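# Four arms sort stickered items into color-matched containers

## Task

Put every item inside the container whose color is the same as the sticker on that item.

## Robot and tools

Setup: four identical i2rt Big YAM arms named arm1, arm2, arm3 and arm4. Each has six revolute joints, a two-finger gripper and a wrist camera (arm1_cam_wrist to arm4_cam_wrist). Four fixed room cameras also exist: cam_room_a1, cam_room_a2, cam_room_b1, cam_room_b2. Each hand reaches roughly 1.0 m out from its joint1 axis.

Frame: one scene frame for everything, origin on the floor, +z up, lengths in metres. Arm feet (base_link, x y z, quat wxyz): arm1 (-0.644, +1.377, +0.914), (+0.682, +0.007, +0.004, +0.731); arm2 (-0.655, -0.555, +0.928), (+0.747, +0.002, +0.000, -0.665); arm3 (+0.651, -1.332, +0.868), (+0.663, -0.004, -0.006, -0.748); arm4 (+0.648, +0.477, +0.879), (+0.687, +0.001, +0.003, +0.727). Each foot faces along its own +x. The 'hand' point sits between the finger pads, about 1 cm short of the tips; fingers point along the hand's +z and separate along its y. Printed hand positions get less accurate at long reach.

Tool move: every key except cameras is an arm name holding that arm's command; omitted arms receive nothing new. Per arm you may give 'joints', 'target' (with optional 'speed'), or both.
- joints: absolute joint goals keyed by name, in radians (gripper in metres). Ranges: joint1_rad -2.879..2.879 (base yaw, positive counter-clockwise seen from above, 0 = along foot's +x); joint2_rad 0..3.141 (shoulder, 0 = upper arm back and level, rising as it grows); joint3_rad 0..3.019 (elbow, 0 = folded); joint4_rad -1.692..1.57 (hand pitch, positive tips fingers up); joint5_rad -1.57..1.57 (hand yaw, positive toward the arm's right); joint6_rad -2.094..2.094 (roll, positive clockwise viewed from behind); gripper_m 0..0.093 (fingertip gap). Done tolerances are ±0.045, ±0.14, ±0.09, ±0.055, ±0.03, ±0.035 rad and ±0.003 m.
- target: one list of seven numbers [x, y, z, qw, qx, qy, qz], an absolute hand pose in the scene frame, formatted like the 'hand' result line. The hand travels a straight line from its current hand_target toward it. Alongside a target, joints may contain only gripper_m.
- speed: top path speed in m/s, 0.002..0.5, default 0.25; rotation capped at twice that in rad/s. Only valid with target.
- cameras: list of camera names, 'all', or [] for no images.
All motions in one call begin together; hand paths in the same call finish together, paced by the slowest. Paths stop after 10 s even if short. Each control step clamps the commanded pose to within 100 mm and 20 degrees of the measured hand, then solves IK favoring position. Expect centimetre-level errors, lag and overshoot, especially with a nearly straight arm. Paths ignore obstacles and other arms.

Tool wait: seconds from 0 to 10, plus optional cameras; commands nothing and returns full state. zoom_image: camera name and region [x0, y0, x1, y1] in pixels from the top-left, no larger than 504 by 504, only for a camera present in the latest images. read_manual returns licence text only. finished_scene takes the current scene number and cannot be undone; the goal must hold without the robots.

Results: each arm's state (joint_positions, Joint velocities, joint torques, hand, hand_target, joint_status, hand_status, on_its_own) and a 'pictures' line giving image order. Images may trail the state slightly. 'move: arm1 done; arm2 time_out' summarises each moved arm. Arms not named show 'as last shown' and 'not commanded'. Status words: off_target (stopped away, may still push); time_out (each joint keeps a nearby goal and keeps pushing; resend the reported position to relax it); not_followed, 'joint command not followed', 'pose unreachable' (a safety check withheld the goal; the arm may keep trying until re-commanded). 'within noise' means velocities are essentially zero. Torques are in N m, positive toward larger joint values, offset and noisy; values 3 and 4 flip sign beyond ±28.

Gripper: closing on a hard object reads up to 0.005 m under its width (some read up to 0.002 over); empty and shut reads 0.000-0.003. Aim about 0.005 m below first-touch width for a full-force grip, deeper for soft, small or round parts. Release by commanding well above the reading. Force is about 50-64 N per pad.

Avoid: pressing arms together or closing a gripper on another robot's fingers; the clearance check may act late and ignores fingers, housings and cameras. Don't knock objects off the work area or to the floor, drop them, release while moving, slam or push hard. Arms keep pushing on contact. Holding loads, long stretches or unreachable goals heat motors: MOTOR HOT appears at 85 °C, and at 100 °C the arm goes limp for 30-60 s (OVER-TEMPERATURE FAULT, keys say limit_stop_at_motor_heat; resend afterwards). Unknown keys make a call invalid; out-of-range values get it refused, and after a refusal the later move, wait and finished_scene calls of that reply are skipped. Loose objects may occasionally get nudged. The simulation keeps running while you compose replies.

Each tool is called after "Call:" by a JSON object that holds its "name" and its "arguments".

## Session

Call:
{"name": "move", "arguments": {"arm1": {"joints": {"joint1_rad": 1.5, "joint2_rad": 1.384, "joint3_rad": 1.342, "joint4_rad": -1.005, "joint5_rad": 0, "joint6_rad": 0}}, "arm2": {"joints": {"joint1_rad": -1.69, "joint2_rad": 1.384, "joint3_rad": 1.342, "joint4_rad": -1.005, "joint5_rad": 0, "joint6_rad": 0}}, "arm3": {"joints": {"joint1_rad": 1.69, "joint2_rad": 1.384, "joint3_rad": 1.342, "joint4_rad": -1.005, "joint5_rad": 0, "joint6_rad": 0}}, "arm4": {"joints": {"joint1_rad": -1.63, "joint2_rad": 1.384, "joint3_rad": 1.342, "joint4_rad": -1.005, "joint5_rad": 0, "joint6_rad": 0}}}}

Scene clock: 1.93 s.
Joint torques (N m): arm1=[-2.2 -11.22 13.22 1.37 0.04 -0.04] | arm2=[1.2 -13.27 11.62 2.07 -0.01 -0.08] | arm3=[1.08 -14.39 10 1.11 0.11 -0.1] | arm4=[1.32 -15.21 10.04 1.06 0.05 0.17]
Motor temperatures (°C): arm1=[20 23 28 23 21 21 21] | arm2=[23 24 27 22 22 20 23] | arm3=[24 23 24 23 24 23 23] | arm4=[22 22 24 22 24 21 24]
Heat: arm1: hottest joint3_rad 28 °C; arm2: hottest joint3_rad 27 °C; arm3: hottest joint1_rad 24 °C; arm4: hottest joint3_rad 24 °C.
move: arm1 done; arm2 done; arm3 done; arm4 done
Joint velocities: within noise
arm1.joint_positions: joint1_rad=+1.504 joint2_rad=+1.403 joint3_rad=+1.322 joint4_rad=-1.013 joint5_rad=-0.002 joint6_rad=+0.007 gripper_m=+0.09398
arm1.joint_status: all done
arm1.hand: x=-1.1585 y=+1.3757 z=+1.1882 quat_wxyz=(+0.001, +0.970, -0.002, -0.244) (m; scene frame)
arm1.hand_target: x=-1.1621 y=+1.3780 z=+1.2084 quat_wxyz=(-0.001, +0.964, -0.001, -0.267) (m; scene frame)
arm1.hand_status: not commanded
arm2.joint_positions: joint1_rad=-1.696 joint2_rad=+1.380 joint3_rad=+1.342 joint4_rad=-1.013 joint5_rad=+0.000 joint6_rad=+0.015 gripper_m=+0.09399
arm2.joint_status: all done
arm2.hand: x=-1.1761 y=-0.5515 z=+1.2141 quat_wxyz=(+0.001, -0.967, +0.011, +0.256) (m; scene frame)
arm2.hand_target: x=-1.1785 y=-0.5546 z=+1.2133 quat_wxyz=(+0.002, -0.966, +0.001, +0.258) (m; scene frame)
arm2.hand_status: not commanded
arm3.joint_positions: joint1_rad=+1.689 joint2_rad=+1.395 joint3_rad=+1.337 joint4_rad=-1.010 joint5_rad=-0.002 joint6_rad=+0.005 gripper_m=+0.09398
arm3.joint_status: all done
arm3.hand: x=+1.1730 y=-1.3291 z=+1.1457 quat_wxyz=(-0.249, -0.002, -0.968, +0.005) (m; scene frame)
arm3.hand_target: x=+1.1734 y=-1.3290 z=+1.1541 quat_wxyz=(-0.259, +0.001, -0.966, +0.007) (m; scene frame)
arm3.hand_status: not commanded
arm4.joint_positions: joint1_rad=-1.636 joint2_rad=+1.401 joint3_rad=+1.327 joint4_rad=-1.013 joint5_rad=+0.001 joint6_rad=-0.012 gripper_m=+0.09398
arm4.joint_status: all done
arm4.hand: x=+1.1695 y=+0.4730 z=+1.1460 quat_wxyz=(-0.237, +0.002, -0.971, +0.004) (m; scene frame)
arm4.hand_target: x=+1.1722 y=+0.4763 z=+1.1630 quat_wxyz=(-0.257, -0.001, -0.966, +0.002) (m; scene frame)
arm4.hand_status: not commanded
pictures: arm1_cam_wrist, arm2_cam_wrist, arm3_cam_wrist, arm4_cam_wrist, cam_room_a1, cam_room_a2, cam_room_b1, cam_room_b2
Images, in order (width x height): arm1_cam_wrist 672x504, arm2_cam_wrist 672x504, arm3_cam_wrist 672x504, arm4_cam_wrist 672x504, cam_room_a1 672x504, cam_room_a2 672x504, cam_room_b1 672x504, cam_room_b2 672x504.

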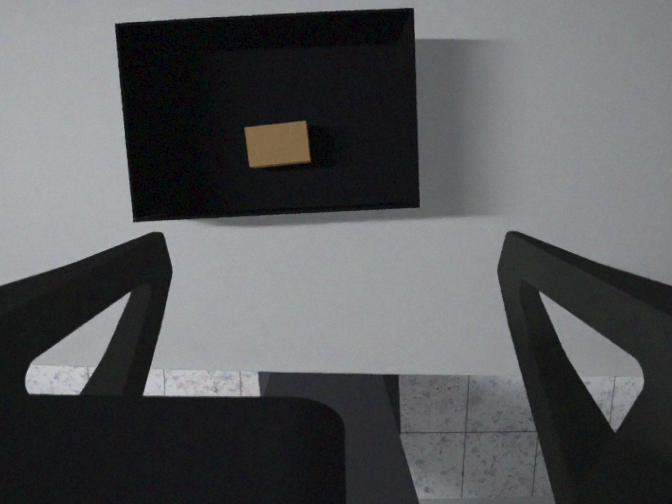

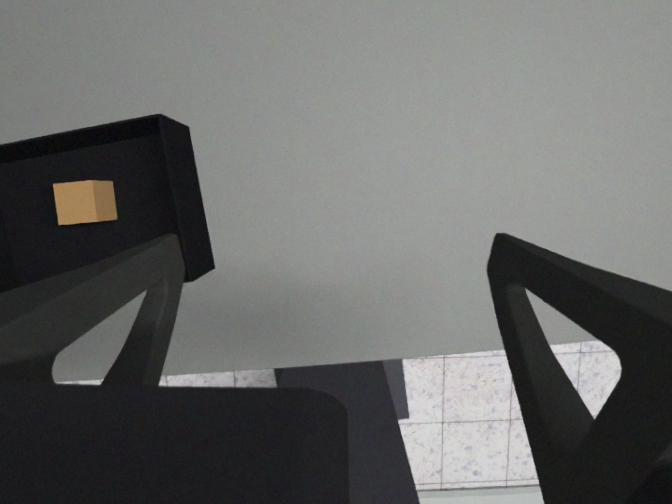

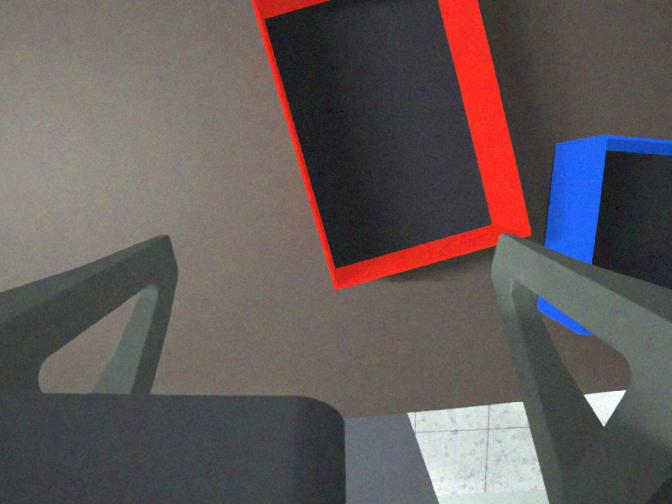

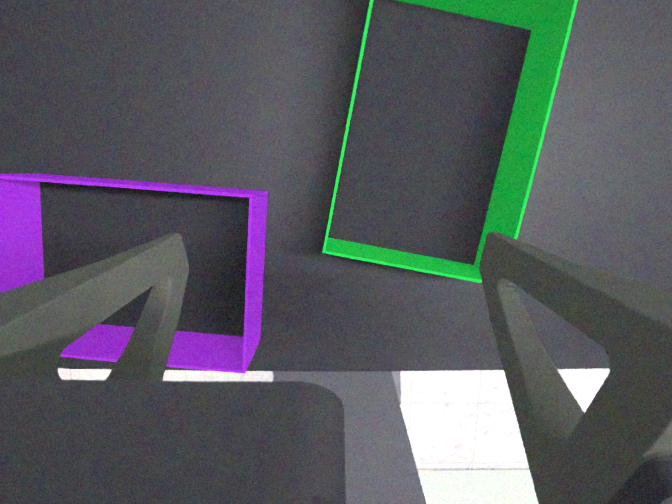

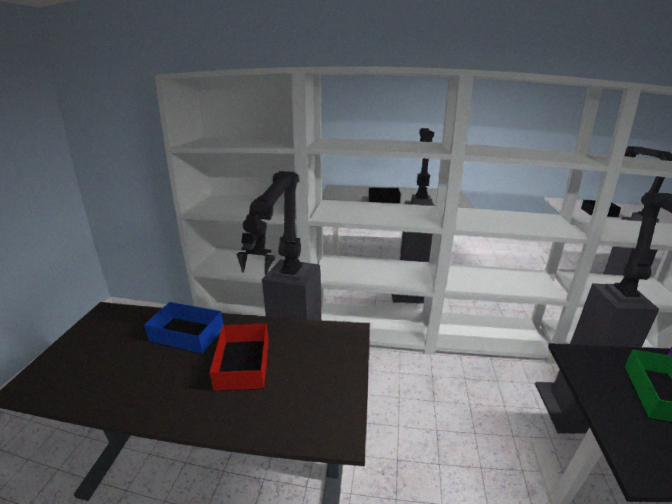

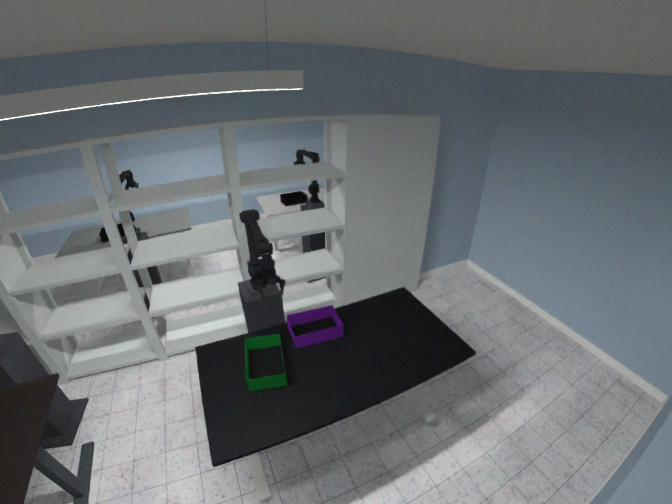

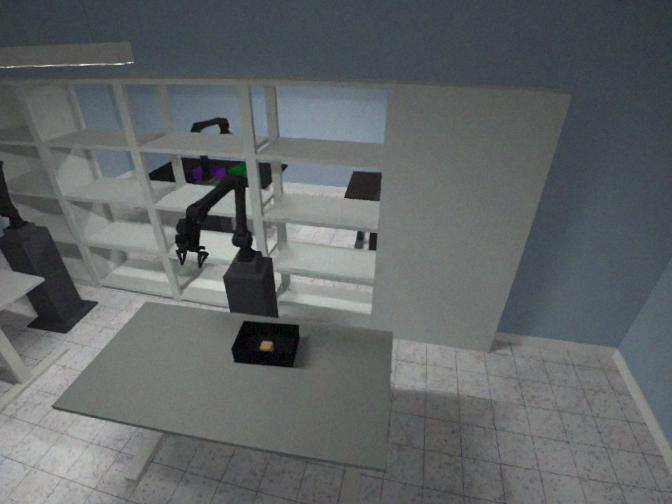

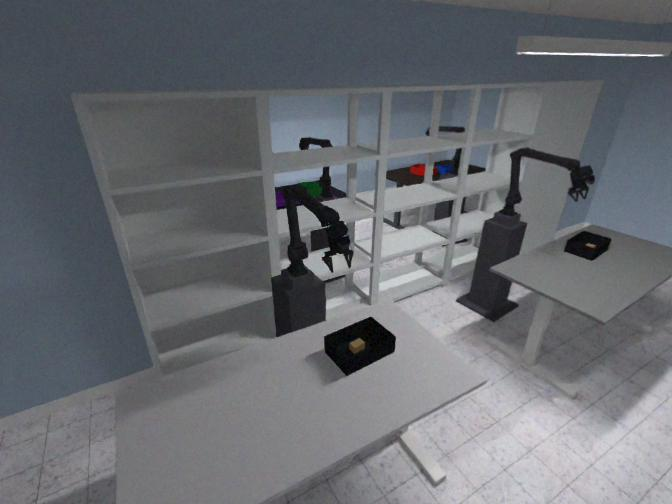

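Call:
{"name": "move", "arguments": {"arm1": {"target": [-1.250, 1.318, 0.93, 0, 0.9988, 0.0497, 0], "speed": 0.4}, "arm2": {"target": [-1.192, -0.894, 0.93, 0, 0.9997, 0.0262, 0], "speed": 0.4}, "arm3": {"joints": {"joint1_rad": -1.987, "joint2_rad": 0.15, "joint3_rad": 0.5, "joint4_rad": -0.35, "joint5_rad": 0, "joint6_rad": 1.57}}, "arm4": {"joints": {"joint1_rad": 0.906, "joint2_rad": 0.15, "joint3_rad": 0.5, "joint4_rad": -0.35, "joint5_rad": 0, "joint6_rad": 1.57}}, "cameras": ["arm1_cam_wrist", "arm2_cam_wrist"]}}

Scene clock: 18.10 s.
Joint torques (N m): arm1=[-1.2 -17.96 13.63 -0.09 -0.05 -0.05] | arm2=[0.21 -21.83 13.78 0.1 -0.04 0.21] | arm3=[0.5 2.9 9.77 2.52 -0.07 -0.07] | arm4=[0.73 2.67 9.76 2.11 0.16 0.1]
Motor temperatures (°C): arm1=[20 23 31 23 21 21 21] | arm2=[23 24 30 22 22 20 23] | arm3=[24 23 25 23 24 23 23] | arm4=[22 23 26 22 24 21 24]
Heat: arm1: hottest joint3_rad 31 °C; arm2: hottest joint3_rad 30 °C; arm3: hottest joint3_rad 25 °C; arm4: hottest joint3_rad 26 °C.
move: arm1 off_target; arm2 off_target; arm3 done; arm4 done
Joint velocities: within noise
arm1.joint_positions: joint1_rad=+1.591 joint2_rad=+2.106 joint3_rad=+1.578 joint4_rad=-1.111 joint5_rad=-0.003 joint6_rad=+0.005 gripper_m=+0.09398
arm1.joint_status: not commanded
arm1.hand: x=-1.2283 y=+1.3250 z=+0.9072 quat_wxyz=(-0.002, +0.999, +0.042, +0.026) (m; scene frame)
arm1.hand_target: x=-1.2488 y=+1.3181 z=+0.9305 quat_wxyz=(+0.000, +0.999, +0.050, +0.000) (m; scene frame)
arm1.hand_status: off_target (0.032 m and 3.1 deg from the pose sent, 0.280 m and 28.8 deg at the start)
arm2.joint_positions: joint1_rad=-1.118 joint2_rad=+2.135 joint3_rad=+1.667 joint4_rad=-1.121 joint5_rad=+0.000 joint6_rad=+0.496 gripper_m=+0.09399
arm2.joint_status: not commanded
arm2.hand: x=-1.1756 y=-0.8884 z=+0.9220 quat_wxyz=(+0.006, -0.999, -0.037, -0.009) (m; scene frame)
arm2.hand_target: x=-1.1915 y=-0.8936 z=+0.9302 quat_wxyz=(+0.000, -1.000, -0.026, +0.001) (m; scene frame)
arm2.hand_status: off_target (0.019 m and 1.8 deg from the pose sent, 0.445 m and 29.9 deg at the start)
arm3.joint_positions: joint1_rad=-1.977 joint2_rad=+0.151 joint3_rad=+0.501 joint4_rad=-0.366 joint5_rad=+0.002 joint6_rad=+1.563 gripper_m=+0.09401
arm3.joint_status: all done
arm3.hand: x=+0.4242 y=-1.1938 z=+1.2472 quat_wxyz=(-0.349, -0.355, +0.621, +0.605) (m; scene frame)
arm3.hand_target: x=+0.4254 y=-1.1918 z=+1.2508 quat_wxyz=(-0.351, -0.347, +0.619, +0.611) (m; scene frame)
arm3.hand_status: not commanded
arm4.joint_positions: joint1_rad=+0.904 joint2_rad=+0.154 joint3_rad=+0.494 joint4_rad=-0.369 joint5_rad=-0.003 joint6_rad=+1.556 gripper_m=+0.09400
arm4.joint_status: all done
arm4.hand: x=+0.4334 y=+0.6300 z=+1.2558 quat_wxyz=(+0.320, +0.335, -0.633, -0.620) (m; scene frame)
arm4.hand_target: x=+0.4347 y=+0.6289 z=+1.2648 quat_wxyz=(+0.329, +0.326, -0.627, -0.627) (m; scene frame)
arm4.hand_status: not commanded
pictures: arm1_cam_wrist, arm2_cam_wrist
Images, in order (width x height): arm1_cam_wrist 672x504, arm2_cam_wrist 672x504.

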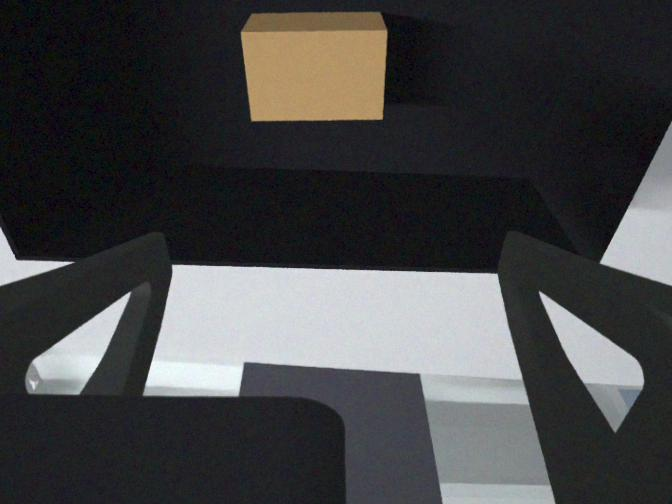

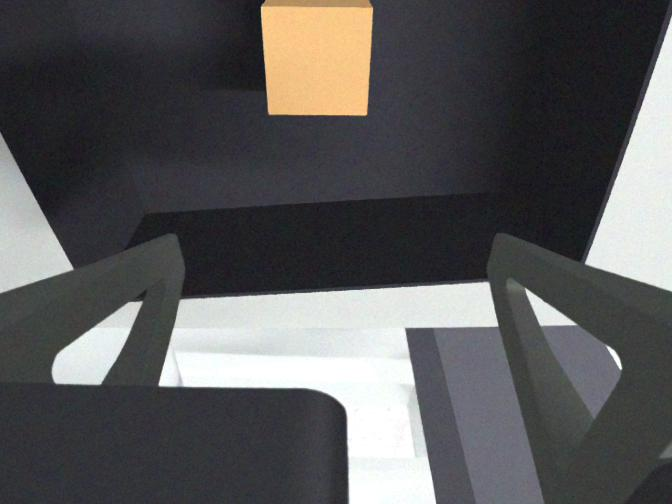

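Call:
{"name": "move", "arguments": {"arm1": {"target": [-1.232, 1.313, 0.748, 0, 0.9988, 0.0497, 0], "speed": 0.3}, "arm2": {"target": [-1.193, -0.903, 0.745, 0, 0.9997, 0.0262, 0], "speed": 0.3}, "cameras": ["arm1_cam_wrist", "arm2_cam_wrist"]}}

Scene clock: 29.10 s.
Joint torques (N m): arm1=[-0.79 -18.9 7.76 0.72 -0.07 0.05] | arm2=[0.91 -22.53 10.65 0.96 -0.11 0.21] | arm3=[0.62 2.84 9.77 2.54 -0.07 -0.07] | arm4=[1.14 2.49 9.74 2.13 0.17 0.09]
Motor temperatures (°C): arm1=[20 24 32 23 21 21 21] | arm2=[23 25 32 22 22 20 23] | arm3=[24 23 26 23 24 23 23] | arm4=[22 23 29 22 24 21 24]
Heat: arm1: hottest joint3_rad 32 °C; arm2: hottest joint3_rad 32 °C; arm3: hottest joint3_rad 26 °C; arm4: hottest joint3_rad 29 °C.
move: arm1 off_target; arm2 off_target
Joint velocities: within noise
arm1.joint_positions: joint1_rad=+1.602 joint2_rad=+2.362 joint3_rad=+1.503 joint4_rad=-0.765 joint5_rad=-0.003 joint6_rad=+0.005 gripper_m=+0.09398
arm1.joint_status: not commanded
arm1.hand: x=-1.2187 y=+1.3205 z=+0.7363 quat_wxyz=(-0.002, +0.999, +0.047, +0.019) (m; scene frame)
arm1.hand_target: x=-1.2317 y=+1.3129 z=+0.7483 quat_wxyz=(+0.000, +0.999, +0.050, +0.000) (m; scene frame)
arm1.hand_status: off_target (0.019 m and 2.2 deg from the pose sent, 0.160 m and 3.1 deg at the start)
arm2.joint_positions: joint1_rad=-1.115 joint2_rad=+2.424 joint3_rad=+1.679 joint4_rad=-0.841 joint5_rad=+0.002 joint6_rad=+0.508 gripper_m=+0.09399
arm2.joint_status: not commanded
arm2.hand: x=-1.1838 y=-0.8950 z=+0.7497 quat_wxyz=(+0.006, -0.999, -0.032, -0.007) (m; scene frame)
arm2.hand_target: x=-1.1927 y=-0.9027 z=+0.7453 quat_wxyz=(+0.000, -1.000, -0.026, +0.000) (m; scene frame)
arm2.hand_status: off_target (0.013 m and 1.2 deg from the pose sent, 0.179 m and 1.8 deg at the start)
arm3, arm4: as last shown
arm4.joint_positions: joint1_rad=+0.904 joint2_rad=+0.154 joint3_rad=+0.494 joint4_rad=-0.369 joint5_rad=-0.003 joint6_rad=+1.557 gripper_m=+0.09400
pictures: arm1_cam_wrist, arm2_cam_wrist
Images, in order (width x height): arm1_cam_wrist 672x504, arm2_cam_wrist 672x504.

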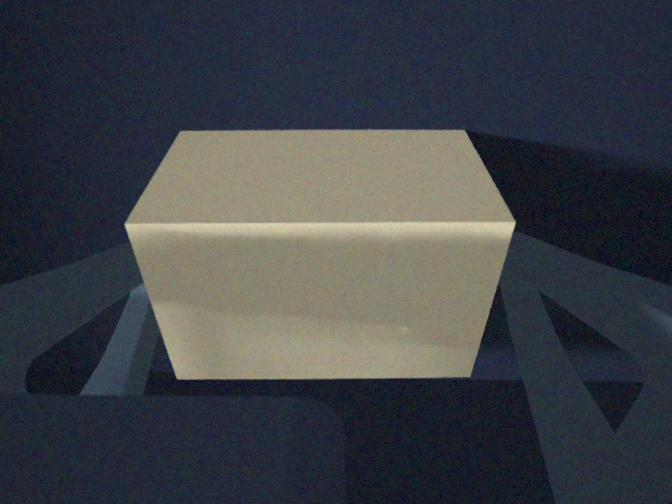

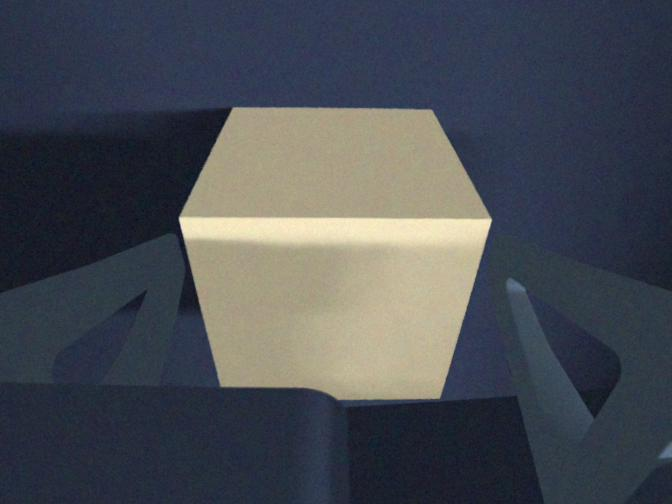

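Call:
{"name": "move", "arguments": {"arm1": {"joints": {"gripper_m": 0.045}}, "arm2": {"joints": {"gripper_m": 0.03}}, "cameras": []}}

Call:
{"name": "move", "arguments": {"arm1": {"target": [-1.20, 1.320, 0.97, 0, 0.9988, 0.0497, 0], "speed": 0.4}, "arm2": {"target": [-1.16, -0.885, 0.97, 0, 0.9997, 0.0262, 0], "speed": 0.4}, "cameras": ["cam_room_b1", "cam_room_b2"]}}

Call:
{"name": "move", "arguments": {"arm1": {"joints": {"joint1_rad": -2.249, "joint2_rad": 0.15, "joint3_rad": 0.5, "joint4_rad": -0.35, "joint5_rad": 0, "joint6_rad": 0}}, "arm2": {"joints": {"joint1_rad": 0.918, "joint2_rad": 0.15, "joint3_rad": 0.5, "joint4_rad": -0.35, "joint5_rad": 0, "joint6_rad": 0}}, "cameras": ["arm1_cam_wrist", "arm2_cam_wrist", "arm3_cam_wrist", "arm4_cam_wrist", "cam_room_a1", "cam_room_a2", "cam_room_b1", "cam_room_b2"]}}

Scene clock: 38.00 s.
Joint torques (N m): arm1=[-0.85 -19.55 7.79 0.75 0 0.09] | arm2=[0.91 -22.48 10.65 0.94 -0.07 0.2] | arm3=[0.67 3.02 9.78 2.5 -0.07 -0.08] | arm4=[0.97 2.43 9.8 2.09 0.2 0.09]
Motor temperatures (°C): arm1=[20 25 32 23 21 21 21] | arm2=[23 26 32 22 22 20 23] | arm3=[24 23 26 23 24 23 23] | arm4=[22 23 31 22 24 21 24]
Heat: arm1: hottest joint3_rad 32 °C; arm2: hottest joint3_rad 32 °C; arm3: hottest joint3_rad 26 °C; arm4: hottest joint3_rad 31 °C.
move: arm1 off_target; arm2 off_target
Joint velocities: within noise
arm1.joint_positions: joint1_rad=+1.602 joint2_rad=+2.362 joint3_rad=+1.503 joint4_rad=-0.764 joint5_rad=-0.004 joint6_rad=+0.006 gripper_m=+0.06895
arm1.joint_status: gripper_m off_target (ended at +0.06897, target +0.04500)
arm1.hand: x=-1.2190 y=+1.3203 z=+0.7363 quat_wxyz=(-0.001, +0.999, +0.047, +0.019) (m; scene frame)
arm1.hand_target: x=-1.2318 y=+1.3129 z=+0.7483 quat_wxyz=(+0.000, +0.999, +0.050, +0.000) (m; scene frame)
arm1.hand_status: not commanded
arm2.joint_positions: joint1_rad=-1.115 joint2_rad=+2.424 joint3_rad=+1.679 joint4_rad=-0.841 joint5_rad=+0.001 joint6_rad=+0.509 gripper_m=+0.05283
arm2.joint_status: gripper_m off_target (ended at +0.05286, target +0.03000)
arm2.hand: x=-1.1837 y=-0.8951 z=+0.7497 quat_wxyz=(+0.006, -0.999, -0.032, -0.007) (m; scene frame)
arm2.hand_target: x=-1.1927 y=-0.9026 z=+0.7453 quat_wxyz=(+0.000, -1.000, -0.026, +0.000) (m; scene frame)
arm2.hand_status: not commanded
arm3, arm4: as last shown
arm3.hand_target: x=+0.4254 y=-1.1918 z=+1.2508 quat_wxyz=(-0.351, -0.348, +0.619, +0.611) (m; scene frame)
pictures: none
No camera images: "cameras" was empty.

Scene clock: 39.37 s.
Joint torques (N m): arm1=[-2.08 -14.1 12.41 0.18 0.04 0.03] | arm2=[1.2 -19.49 10.84 0.23 -0.05 0.22] | arm3=[0.5 2.96 9.77 2.51 -0.07 -0.07] | arm4=[0.73 2.49 9.83 2.07 0.18 0.11]
Motor temperatures (°C): arm1=[20 25 32 23 21 21 21] | arm2=[23 26 32 22 22 20 23] | arm3=[24 23 27 23 24 23 23] | arm4=[22 22 31 22 24 21 24]
Heat: arm1: hottest joint3_rad 32 °C; arm2: hottest joint3_rad 32 °C; arm3: hottest joint3_rad 27 °C; arm4: hottest joint3_rad 31 °C.
move: arm1 off_target; arm2 off_target
Joint velocities: within noise
arm1.joint_positions: joint1_rad=+1.602 joint2_rad=+1.922 joint3_rad=+1.447 joint4_rad=-1.124 joint5_rad=-0.004 joint6_rad=+0.006 gripper_m=+0.06895
arm1.joint_status: not commanded
arm1.hand: x=-1.1890 y=+1.3224 z=+0.9647 quat_wxyz=(-0.001, +0.999, +0.047, +0.006) (m; scene frame)
arm1.hand_target: x=-1.1996 y=+1.3200 z=+0.9701 quat_wxyz=(+0.000, +0.999, +0.050, +0.000) (m; scene frame)
arm1.hand_status: off_target (0.012 m and 0.8 deg from the pose sent, 0.235 m and 2.2 deg at the start)
arm2.joint_positions: joint1_rad=-1.115 joint2_rad=+2.002 joint3_rad=+1.614 joint4_rad=-1.151 joint5_rad=+0.001 joint6_rad=+0.512 gripper_m=+0.05284
arm2.joint_status: not commanded
arm2.hand: x=-1.1626 y=-0.8820 z=+0.9821 quat_wxyz=(-0.006, -0.999, -0.031, +0.013) (m; scene frame)
arm2.hand_target: x=-1.1599 y=-0.8847 z=+0.9701 quat_wxyz=(+0.000, -1.000, -0.026, +0.000) (m; scene frame)
arm2.hand_status: off_target (0.013 m and 1.7 deg from the pose sent, 0.222 m and 1.2 deg at the start)
arm3, arm4: as last shown
pictures: cam_room_b1, cam_room_b2
Images, in order (width x height): cam_room_b1 672x504, cam_room_b2 672x504.

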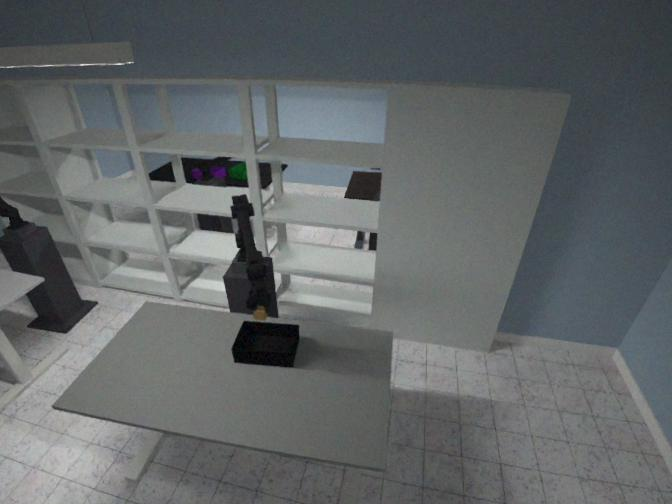

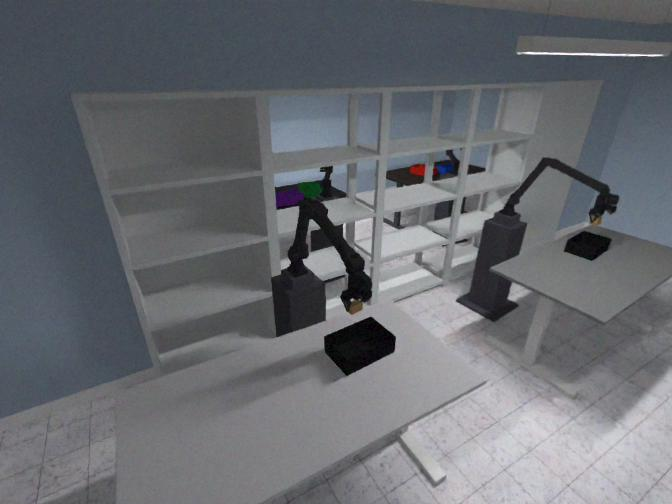

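Scene clock: 41.97 s.
Joint torques (N m): arm1=[-2.08 4.6 12.07 2.36 -0.03 -0.04] | arm2=[1.03 1.55 11.12 3.45 0.15 -0.05] | arm3=[0.62 2.9 9.8 2.54 -0.07 -0.08] | arm4=[1.03 2.55 9.7 2.04 0.19 0.08]
Motor temperatures (°C): arm1=[20 25 32 23 21 21 21] | arm2=[23 26 32 22 22 20 23] | arm3=[24 23 27 23 24 23 23] | arm4=[22 22 31 22 24 21 24]
Heat: arm1: hottest joint3_rad 32 °C; arm2: hottest joint3_rad 32 °C; arm3: hottest joint3_rad 27 °C; arm4: hottest joint3_rad 31 °C.
move: arm1 done; arm2 done
Joint velocities: within noise
arm1.joint_positions: joint1_rad=-2.243 joint2_rad=+0.151 joint3_rad=+0.495 joint4_rad=-0.369 joint5_rad=+0.002 joint6_rad=+0.005 gripper_m=+0.06900
arm1.joint_status: all done
arm1.hand: x=-0.4216 y=+1.2263 z=+1.2876 quat_wxyz=(-0.661, -0.214, -0.688, +0.207) (m; scene frame)
arm1.hand_target: x=-0.4229 y=+1.2257 z=+1.2954 quat_wxyz=(-0.669, -0.211, -0.680, +0.213) (m; scene frame)
arm1.hand_status: not commanded
arm2.joint_positions: joint1_rad=+0.914 joint2_rad=+0.156 joint3_rad=+0.507 joint4_rad=-0.372 joint5_rad=-0.004 joint6_rad=+0.012 gripper_m=+0.05285
arm2.joint_status: all done
arm2.hand: x=-0.4302 y=-0.6913 z=+1.3110 quat_wxyz=(-0.676, -0.194, -0.687, +0.180) (m; scene frame)
arm2.hand_target: x=-0.4305 y=-0.6909 z=+1.3134 quat_wxyz=(-0.682, -0.188, -0.682, +0.186) (m; scene frame)
arm2.hand_status: not commanded
arm3, arm4: as last shown
pictures: arm1_cam_wrist, arm2_cam_wrist, arm3_cam_wrist, arm4_cam_wrist, cam_room_a1, cam_room_a2, cam_room_b1, cam_room_b2
Images, in order (width x height): arm1_cam_wrist 672x504, arm2_cam_wrist 672x504, arm3_cam_wrist 672x504, arm4_cam_wrist 672x504, cam_room_a1 672x504, cam_room_a2 672x504, cam_room_b1 672x504, cam_room_b2 672x504.

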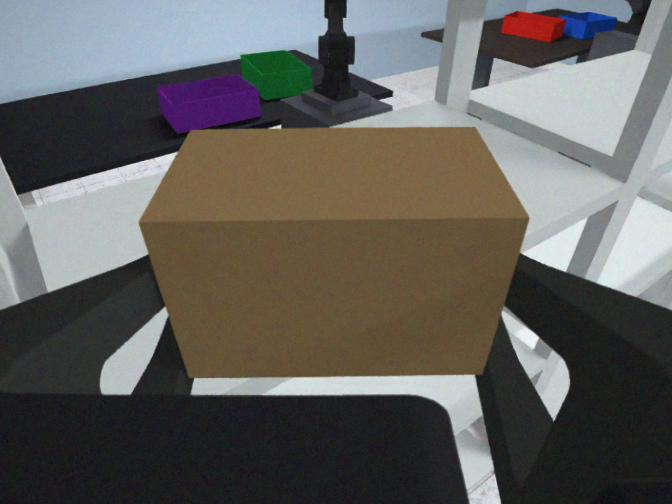

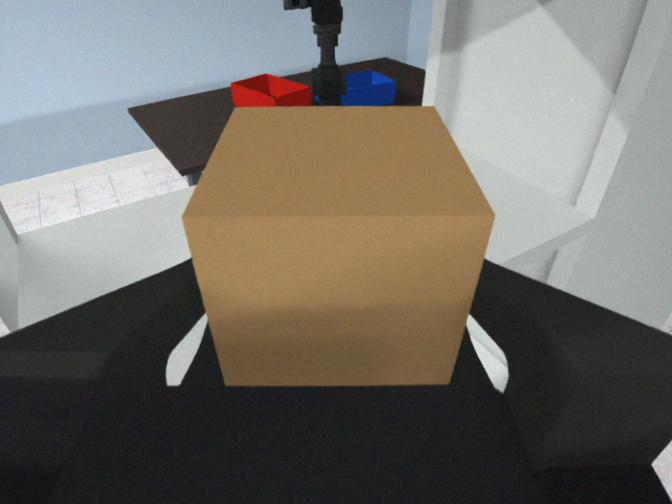

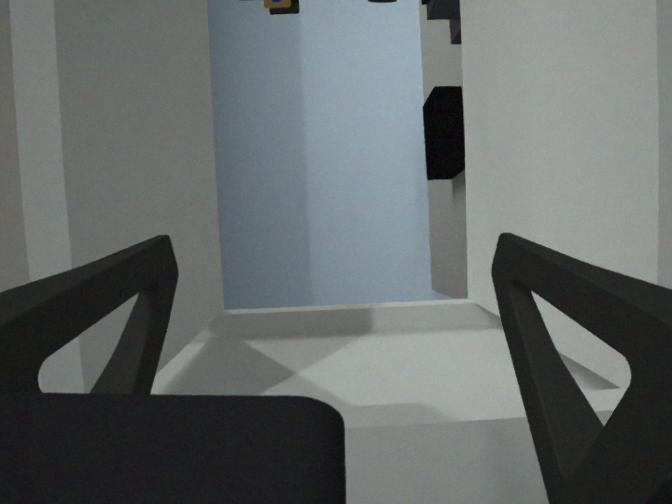

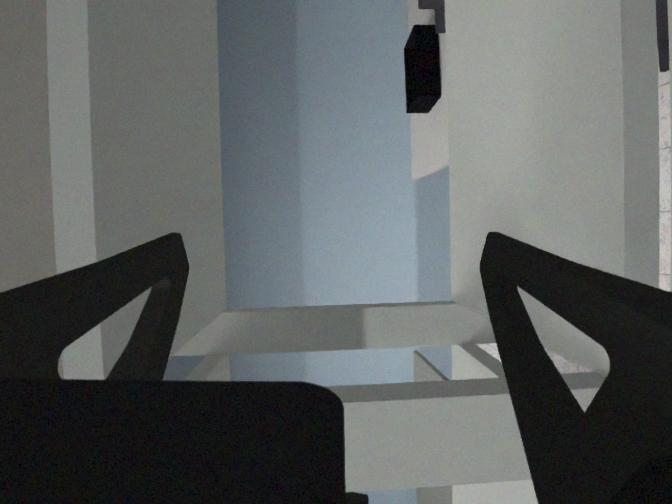

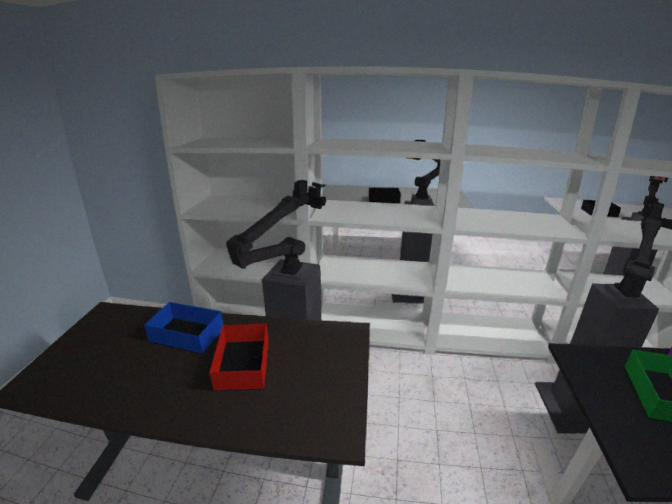

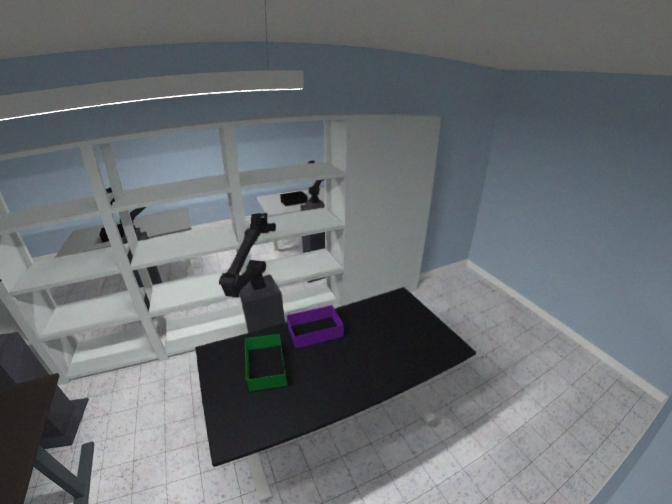

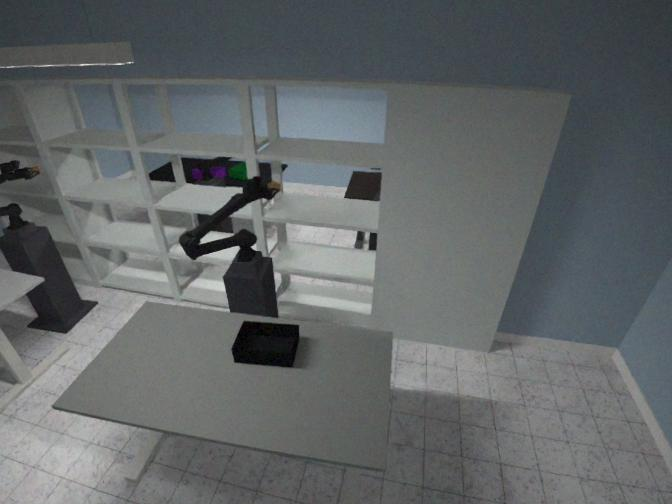

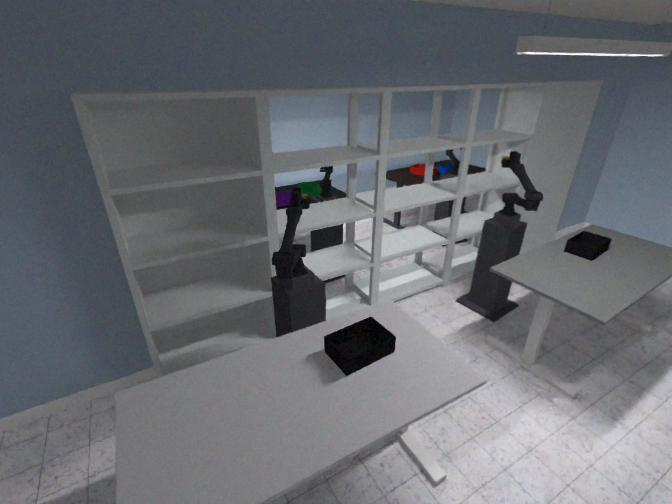

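Call:
{"name": "move", "arguments": {"arm1": {"target": [-0.010, 0.937, 1.220, 0.7062, 0.2014, 0.6414, -0.2218], "speed": 0.4}, "arm4": {"target": [0.075, 0.904, 1.215, -0.3365, -0.3177, 0.6085, 0.6447], "speed": 0.4}, "arm2": {"target": [0.007, -0.9487, 1.22, 0.6994, 0.1825, 0.6638, -0.1923], "speed": 0.4}, "arm3": {"target": [0.058, -0.997, 1.245, -0.3644, -0.3340, 0.5873, 0.6409], "speed": 0.4}, "cameras": ["arm1_cam_wrist", "arm2_cam_wrist", "arm3_cam_wrist", "arm4_cam_wrist"]}}

Scene clock: 49.13 s.
Joint torques (N m): arm1=[-2.61 -15.56 16.06 1.61 -0.03 0.02] | arm2=[1.2 -19.08 15.88 2.18 0.13 -0.06] | arm3=[2.49 -15.56 13.72 2.41 0.07 -0.21] | arm4=[0.32 -17.55 12.1 1.74 -0.01 0.01]
Motor temperatures (°C): arm1=[20 25 32 23 21 21 22] | arm2=[23 26 32 22 22 20 23] | arm3=[24 23 27 23 24 23 23] | arm4=[22 22 32 22 24 21 24]
Heat: arm1: hottest joint3_rad 32 °C; arm2: hottest joint3_rad 32 °C; arm3: hottest joint3_rad 27 °C; arm4: hottest joint3_rad 32 °C.
move: arm1 off_target; arm2 off_target; arm3 off_target; arm4 off_target
Joint velocities: within noise
arm1.joint_positions: joint1_rad=-2.243 joint2_rad=+1.841 joint3_rad=+1.257 joint4_rad=+0.629 joint5_rad=+0.001 joint6_rad=+0.005 gripper_m=+0.06900
arm1.joint_status: not commanded
arm1.hand: x=-0.0200 y=+0.9486 z=+1.1806 quat_wxyz=(-0.685, -0.207, -0.665, +0.214) (m; scene frame)
arm1.hand_target: x=-0.0128 y=+0.9390 z=+1.2199 quat_wxyz=(-0.706, -0.201, -0.641, +0.222) (m; scene frame)
arm1.hand_status: off_target (0.042 m and 3.8 deg from the pose sent, 0.508 m and 7.8 deg at the start)
arm2.joint_positions: joint1_rad=+0.914 joint2_rad=+1.846 joint3_rad=+1.255 joint4_rad=+0.599 joint5_rad=+0.000 joint6_rad=+0.009 gripper_m=+0.05285
arm2.joint_status: not commanded
arm2.hand: x=-0.0094 y=-0.9435 z=+1.1937 quat_wxyz=(-0.686, -0.192, -0.677, +0.185) (m; scene frame)
arm2.hand_target: x=+0.0047 y=-0.9474 z=+1.2201 quat_wxyz=(-0.700, -0.183, -0.664, +0.192) (m; scene frame)
arm2.hand_status: off_target (0.031 m and 2.6 deg from the pose sent, 0.515 m and 4.2 deg at the start)
arm3.joint_positions: joint1_rad=-1.962 joint2_rad=+1.543 joint3_rad=+1.083 joint4_rad=+0.489 joint5_rad=+0.037 joint6_rad=+1.563 gripper_m=+0.09401
arm3.joint_status: not commanded
arm3.hand: x=+0.0721 y=-0.9942 z=+1.2107 quat_wxyz=(-0.351, -0.341, +0.611, +0.622) (m; scene frame)
arm3.hand_target: x=+0.0604 y=-0.9981 z=+1.2448 quat_wxyz=(-0.364, -0.334, +0.588, +0.641) (m; scene frame)
arm3.hand_status: off_target (0.037 m and 3.9 deg from the pose sent, 0.416 m and 6.4 deg at the start)
arm4.joint_positions: joint1_rad=+0.876 joint2_rad=+1.670 joint3_rad=+1.139 joint4_rad=+0.534 joint5_rad=-0.035 joint6_rad=+1.557 gripper_m=+0.09400
arm4.joint_status: not commanded
arm4.hand: x=+0.0821 y=+0.8926 z=+1.1885 quat_wxyz=(+0.327, +0.331, -0.623, -0.629) (m; scene frame)
arm4.hand_target: x=+0.0766 y=+0.9027 z=+1.2150 quat_wxyz=(+0.337, +0.318, -0.608, -0.645) (m; scene frame)
arm4.hand_status: off_target (0.030 m and 3.0 deg from the pose sent, 0.453 m and 4.9 deg at the start)
pictures: arm1_cam_wrist, arm2_cam_wrist, arm3_cam_wrist, arm4_cam_wrist
Images, in order (width x height): arm1_cam_wrist 672x504, arm2_cam_wrist 672x504, arm3_cam_wrist 672x504, arm4_cam_wrist 672x504.

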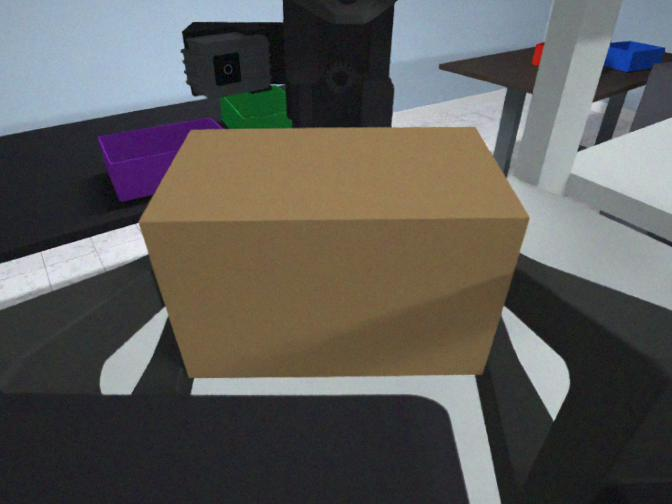

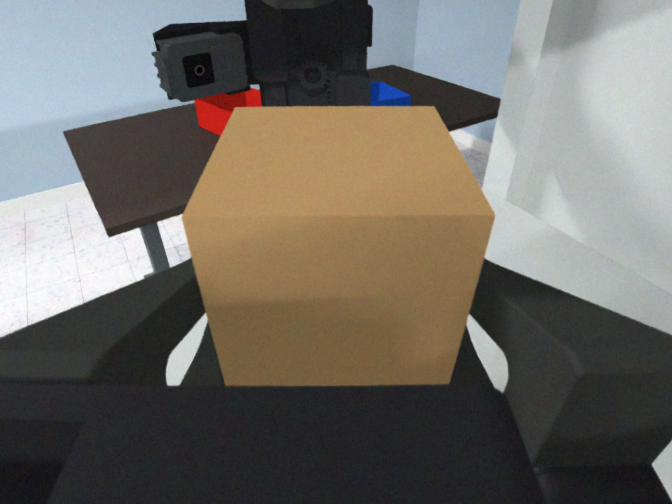

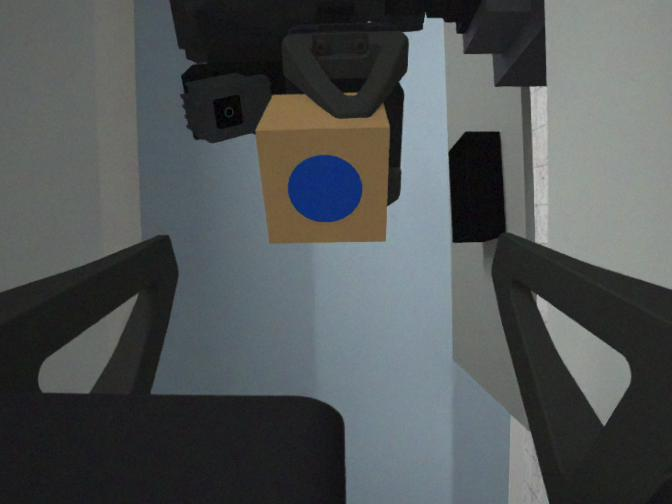

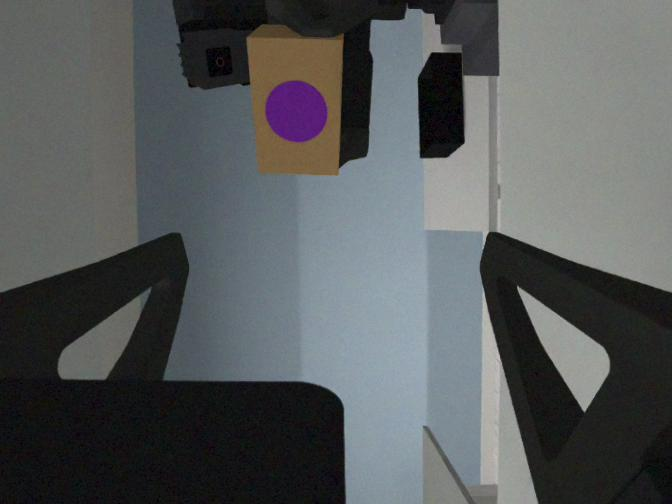

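Call:
{"name": "move", "arguments": {"arm4": {"target": [-0.028, 0.981, 1.213, -0.3365, -0.3177, 0.6085, 0.6447], "speed": 0.2}, "arm3": {"target": [-0.034, -0.961, 1.242, -0.3644, -0.3340, 0.5873, 0.6409], "speed": 0.2}, "cameras": ["arm1_cam_wrist", "arm2_cam_wrist", "arm3_cam_wrist", "arm4_cam_wrist"]}}

Scene clock: 59.50 s.
Joint torques (N m): arm1=[-2.49 -15.62 16.12 1.62 -0.03 0.03] | arm2=[1.26 -19.31 15.91 2.15 0.14 -0.06] | arm3=[2.49 -19.25 14.26 1.52 0.11 -0.2] | arm4=[0.21 -22.42 13.2 0.99 0 0.03]
Motor temperatures (°C): arm1=[20 25 33 23 21 21 22] | arm2=[23 26 33 22 22 20 24] | arm3=[24 24 29 23 24 23 23] | arm4=[22 23 35 22 24 21 24]
Heat: arm1: hottest joint3_rad 33 °C; arm2: hottest joint3_rad 33 °C; arm3: hottest joint3_rad 29 °C; arm4: hottest joint3_rad 35 °C.
move: arm3 off_target; arm4 off_target
Joint velocities: within noise
arm1, arm2: as last shown
arm3.joint_positions: joint1_rad=-1.941 joint2_rad=+1.777 joint3_rad=+1.385 joint4_rad=+0.447 joint5_rad=+0.056 joint6_rad=+1.562 gripper_m=+0.09401
arm3.joint_status: not commanded
arm3.hand: x=-0.0188 y=-0.9577 z=+1.2163 quat_wxyz=(-0.356, -0.337, +0.603, +0.630) (m; scene frame)
arm3.hand_target: x=-0.0320 y=-0.9622 z=+1.2416 quat_wxyz=(-0.365, -0.334, +0.587, +0.641) (m; scene frame)
arm3.hand_status: off_target (0.030 m and 2.4 deg from the pose sent, 0.115 m and 3.9 deg at the start)
arm4.joint_positions: joint1_rad=+0.876 joint2_rad=+1.968 joint3_rad=+1.583 joint4_rad=+0.417 joint5_rad=-0.035 joint6_rad=+1.557 gripper_m=+0.09400
arm4.joint_status: not commanded
arm4.hand: x=-0.0209 y=+0.9691 z=+1.1985 quat_wxyz=(+0.331, +0.326, -0.614, -0.638) (m; scene frame)
arm4.hand_target: x=-0.0267 y=+0.9799 z=+1.2128 quat_wxyz=(+0.337, +0.318, -0.608, -0.645) (m; scene frame)
arm4.hand_status: off_target (0.020 m and 1.5 deg from the pose sent, 0.143 m and 3.0 deg at the start)
pictures: arm1_cam_wrist, arm2_cam_wrist, arm3_cam_wrist, arm4_cam_wrist
Images, in order (width x height): arm1_cam_wrist 672x504, arm2_cam_wrist 672x504, arm3_cam_wrist 672x504, arm4_cam_wrist 672x504.

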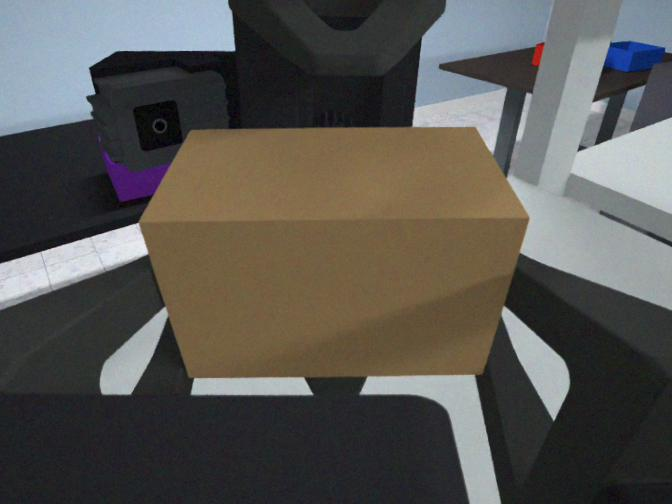

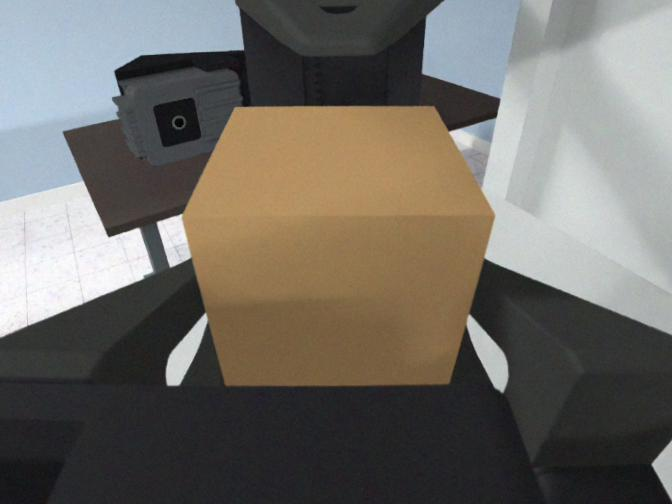

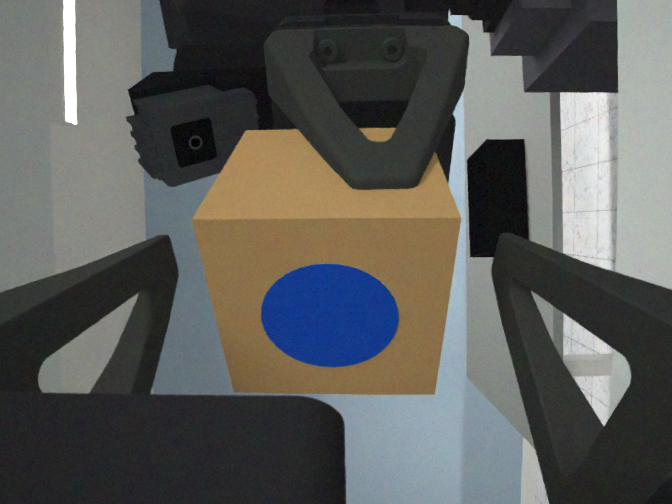

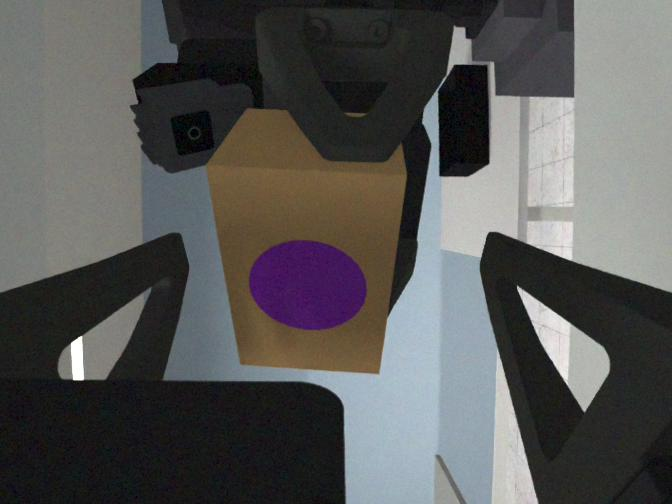

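Call:
{"name": "move", "arguments": {"arm4": {"target": [-0.038, 0.988, 1.218, -0.3365, -0.3177, 0.6085, 0.6447], "speed": 0.1}, "arm3": {"joints": {"gripper_m": 0.03}}, "cameras": []}}

Call:
{"name": "move", "arguments": {"arm4": {"joints": {"gripper_m": 0.02}}, "cameras": ["arm3_cam_wrist", "arm4_cam_wrist"]}}

Scene clock: 66.73 s.
Joint torques (N m): arm1=[-2.26 -15.21 16.03 1.63 -0.05 0.06] | arm2=[1.32 -19.25 15.88 2.22 0.11 -0.04] | arm3=[2.49 -19.31 14.26 1.55 0.09 -0.2] | arm4=[0.56 -21.54 13.14 1.03 0.03 0.02]
Motor temperatures (°C): arm1=[20 25 34 23 21 21 22] | arm2=[23 26 33 22 22 20 24] | arm3=[24 24 31 23 24 23 23] | arm4=[22 24 37 22 24 21 24]
Heat: arm1: hottest joint3_rad 34 °C; arm2: hottest joint3_rad 33 °C; arm3: hottest joint3_rad 31 °C; arm4: hottest joint3_rad 37 °C.
move: arm3 off_target; arm4 off_target
Joint velocities: within noise
arm1: as last shown
arm2.joint_positions: joint1_rad=+0.914 joint2_rad=+1.846 joint3_rad=+1.255 joint4_rad=+0.598 joint5_rad=+0.000 joint6_rad=+0.008 gripper_m=+0.05285
arm2.joint_status: not commanded
arm2.hand: x=-0.0095 y=-0.9435 z=+1.1933 quat_wxyz=(-0.685, -0.192, -0.678, +0.185) (m; scene frame)
arm2.hand_target: x=+0.0047 y=-0.9474 z=+1.2201 quat_wxyz=(-0.699, -0.183, -0.664, +0.192) (m; scene frame)
arm2.hand_status: not commanded
arm3.joint_positions: joint1_rad=-1.941 joint2_rad=+1.777 joint3_rad=+1.385 joint4_rad=+0.446 joint5_rad=+0.057 joint6_rad=+1.560 gripper_m=+0.05318
arm3.joint_status: gripper_m off_target (ended at +0.05322, target +0.03000)
arm3.hand: x=-0.0188 y=-0.9576 z=+1.2161 quat_wxyz=(-0.355, -0.337, +0.603, +0.630) (m; scene frame)
arm3.hand_target: x=-0.0320 y=-0.9621 z=+1.2416 quat_wxyz=(-0.365, -0.334, +0.587, +0.641) (m; scene frame)
arm3.hand_status: not commanded
arm4.joint_positions: joint1_rad=+0.876 joint2_rad=+1.984 joint3_rad=+1.643 joint4_rad=+0.387 joint5_rad=-0.035 joint6_rad=+1.557 gripper_m=+0.09400
arm4.joint_status: not commanded
arm4.hand: x=-0.0297 y=+0.9757 z=+1.2143 quat_wxyz=(+0.333, +0.324, -0.609, -0.643) (m; scene frame)
arm4.hand_target: x=-0.0369 y=+0.9871 z=+1.2179 quat_wxyz=(+0.337, +0.318, -0.608, -0.645) (m; scene frame)
arm4.hand_status: off_target (0.015 m and 0.8 deg from the pose sent, 0.032 m and 1.5 deg at the start)
pictures: none
No camera images: "cameras" was empty.

Scene clock: 67.40 s.
Joint torques (N m): arm1=[-2.14 -14.74 15.72 1.8 0.02 0.03] | arm2=[1.26 -19.25 15.87 2.21 0.11 -0.05] | arm3=[2.43 -19.31 14.26 1.58 0.1 -0.19] | arm4=[0.79 -22.18 13 1.2 0.02 0.02]
Motor temperatures (°C): arm1=[20 25 34 23 21 21 22] | arm2=[23 26 33 22 22 20 24] | arm3=[24 24 31 23 24 23 23] | arm4=[22 24 37 22 24 21 24]
Heat: arm1: hottest joint3_rad 34 °C; arm2: hottest joint3_rad 33 °C; arm3: hottest joint3_rad 31 °C; arm4: hottest joint3_rad 37 °C.
move: arm4 off_target
Joint velocities: within noise
arm1.joint_positions: joint1_rad=-2.243 joint2_rad=+1.841 joint3_rad=+1.264 joint4_rad=+0.627 joint5_rad=+0.000 joint6_rad=+0.008 gripper_m=+0.06899
arm1.joint_status: not commanded
arm1.hand: x=-0.0189 y=+0.9481 z=+1.1844 quat_wxyz=(-0.687, -0.207, -0.663, +0.213) (m; scene frame)
arm1.hand_target: x=-0.0129 y=+0.9390 z=+1.2199 quat_wxyz=(-0.706, -0.201, -0.641, +0.222) (m; scene frame)
arm1.hand_status: not commanded
arm2, arm3: as last shown
arm4.joint_positions: joint1_rad=+0.875 joint2_rad=+1.988 joint3_rad=+1.643 joint4_rad=+0.379 joint5_rad=-0.035 joint6_rad=+1.561 gripper_m=+0.04492
arm4.joint_status: gripper_m off_target (ended at +0.04494, target +0.02000)
arm4.hand: x=-0.0303 y=+0.9766 z=+1.2086 quat_wxyz=(+0.333, +0.324, -0.614, -0.638) (m; scene frame)
arm4.hand_target: x=-0.0369 y=+0.9872 z=+1.2179 quat_wxyz=(+0.337, +0.318, -0.608, -0.645) (m; scene frame)
arm4.hand_status: not commanded
pictures: arm3_cam_wrist, arm4_cam_wrist
Images, in order (width x height): arm3_cam_wrist 672x504, arm4_cam_wrist 672x504.

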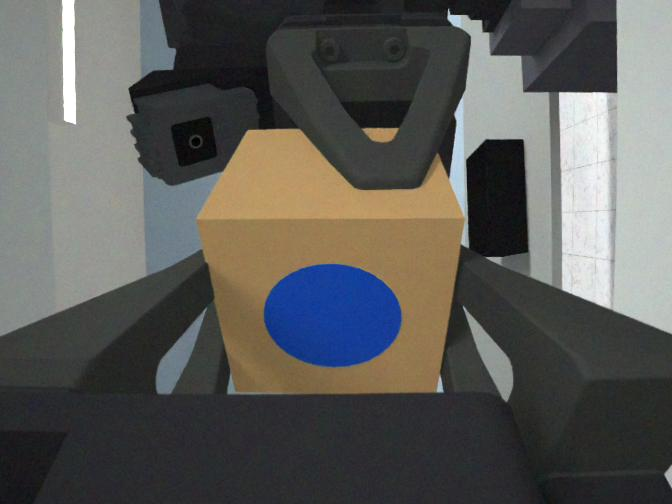

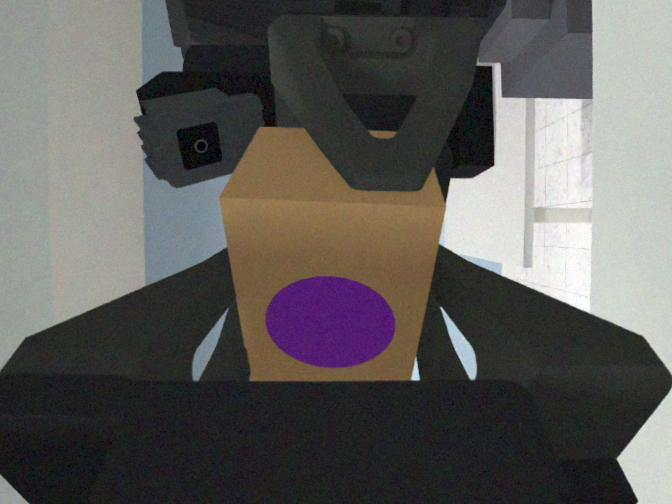

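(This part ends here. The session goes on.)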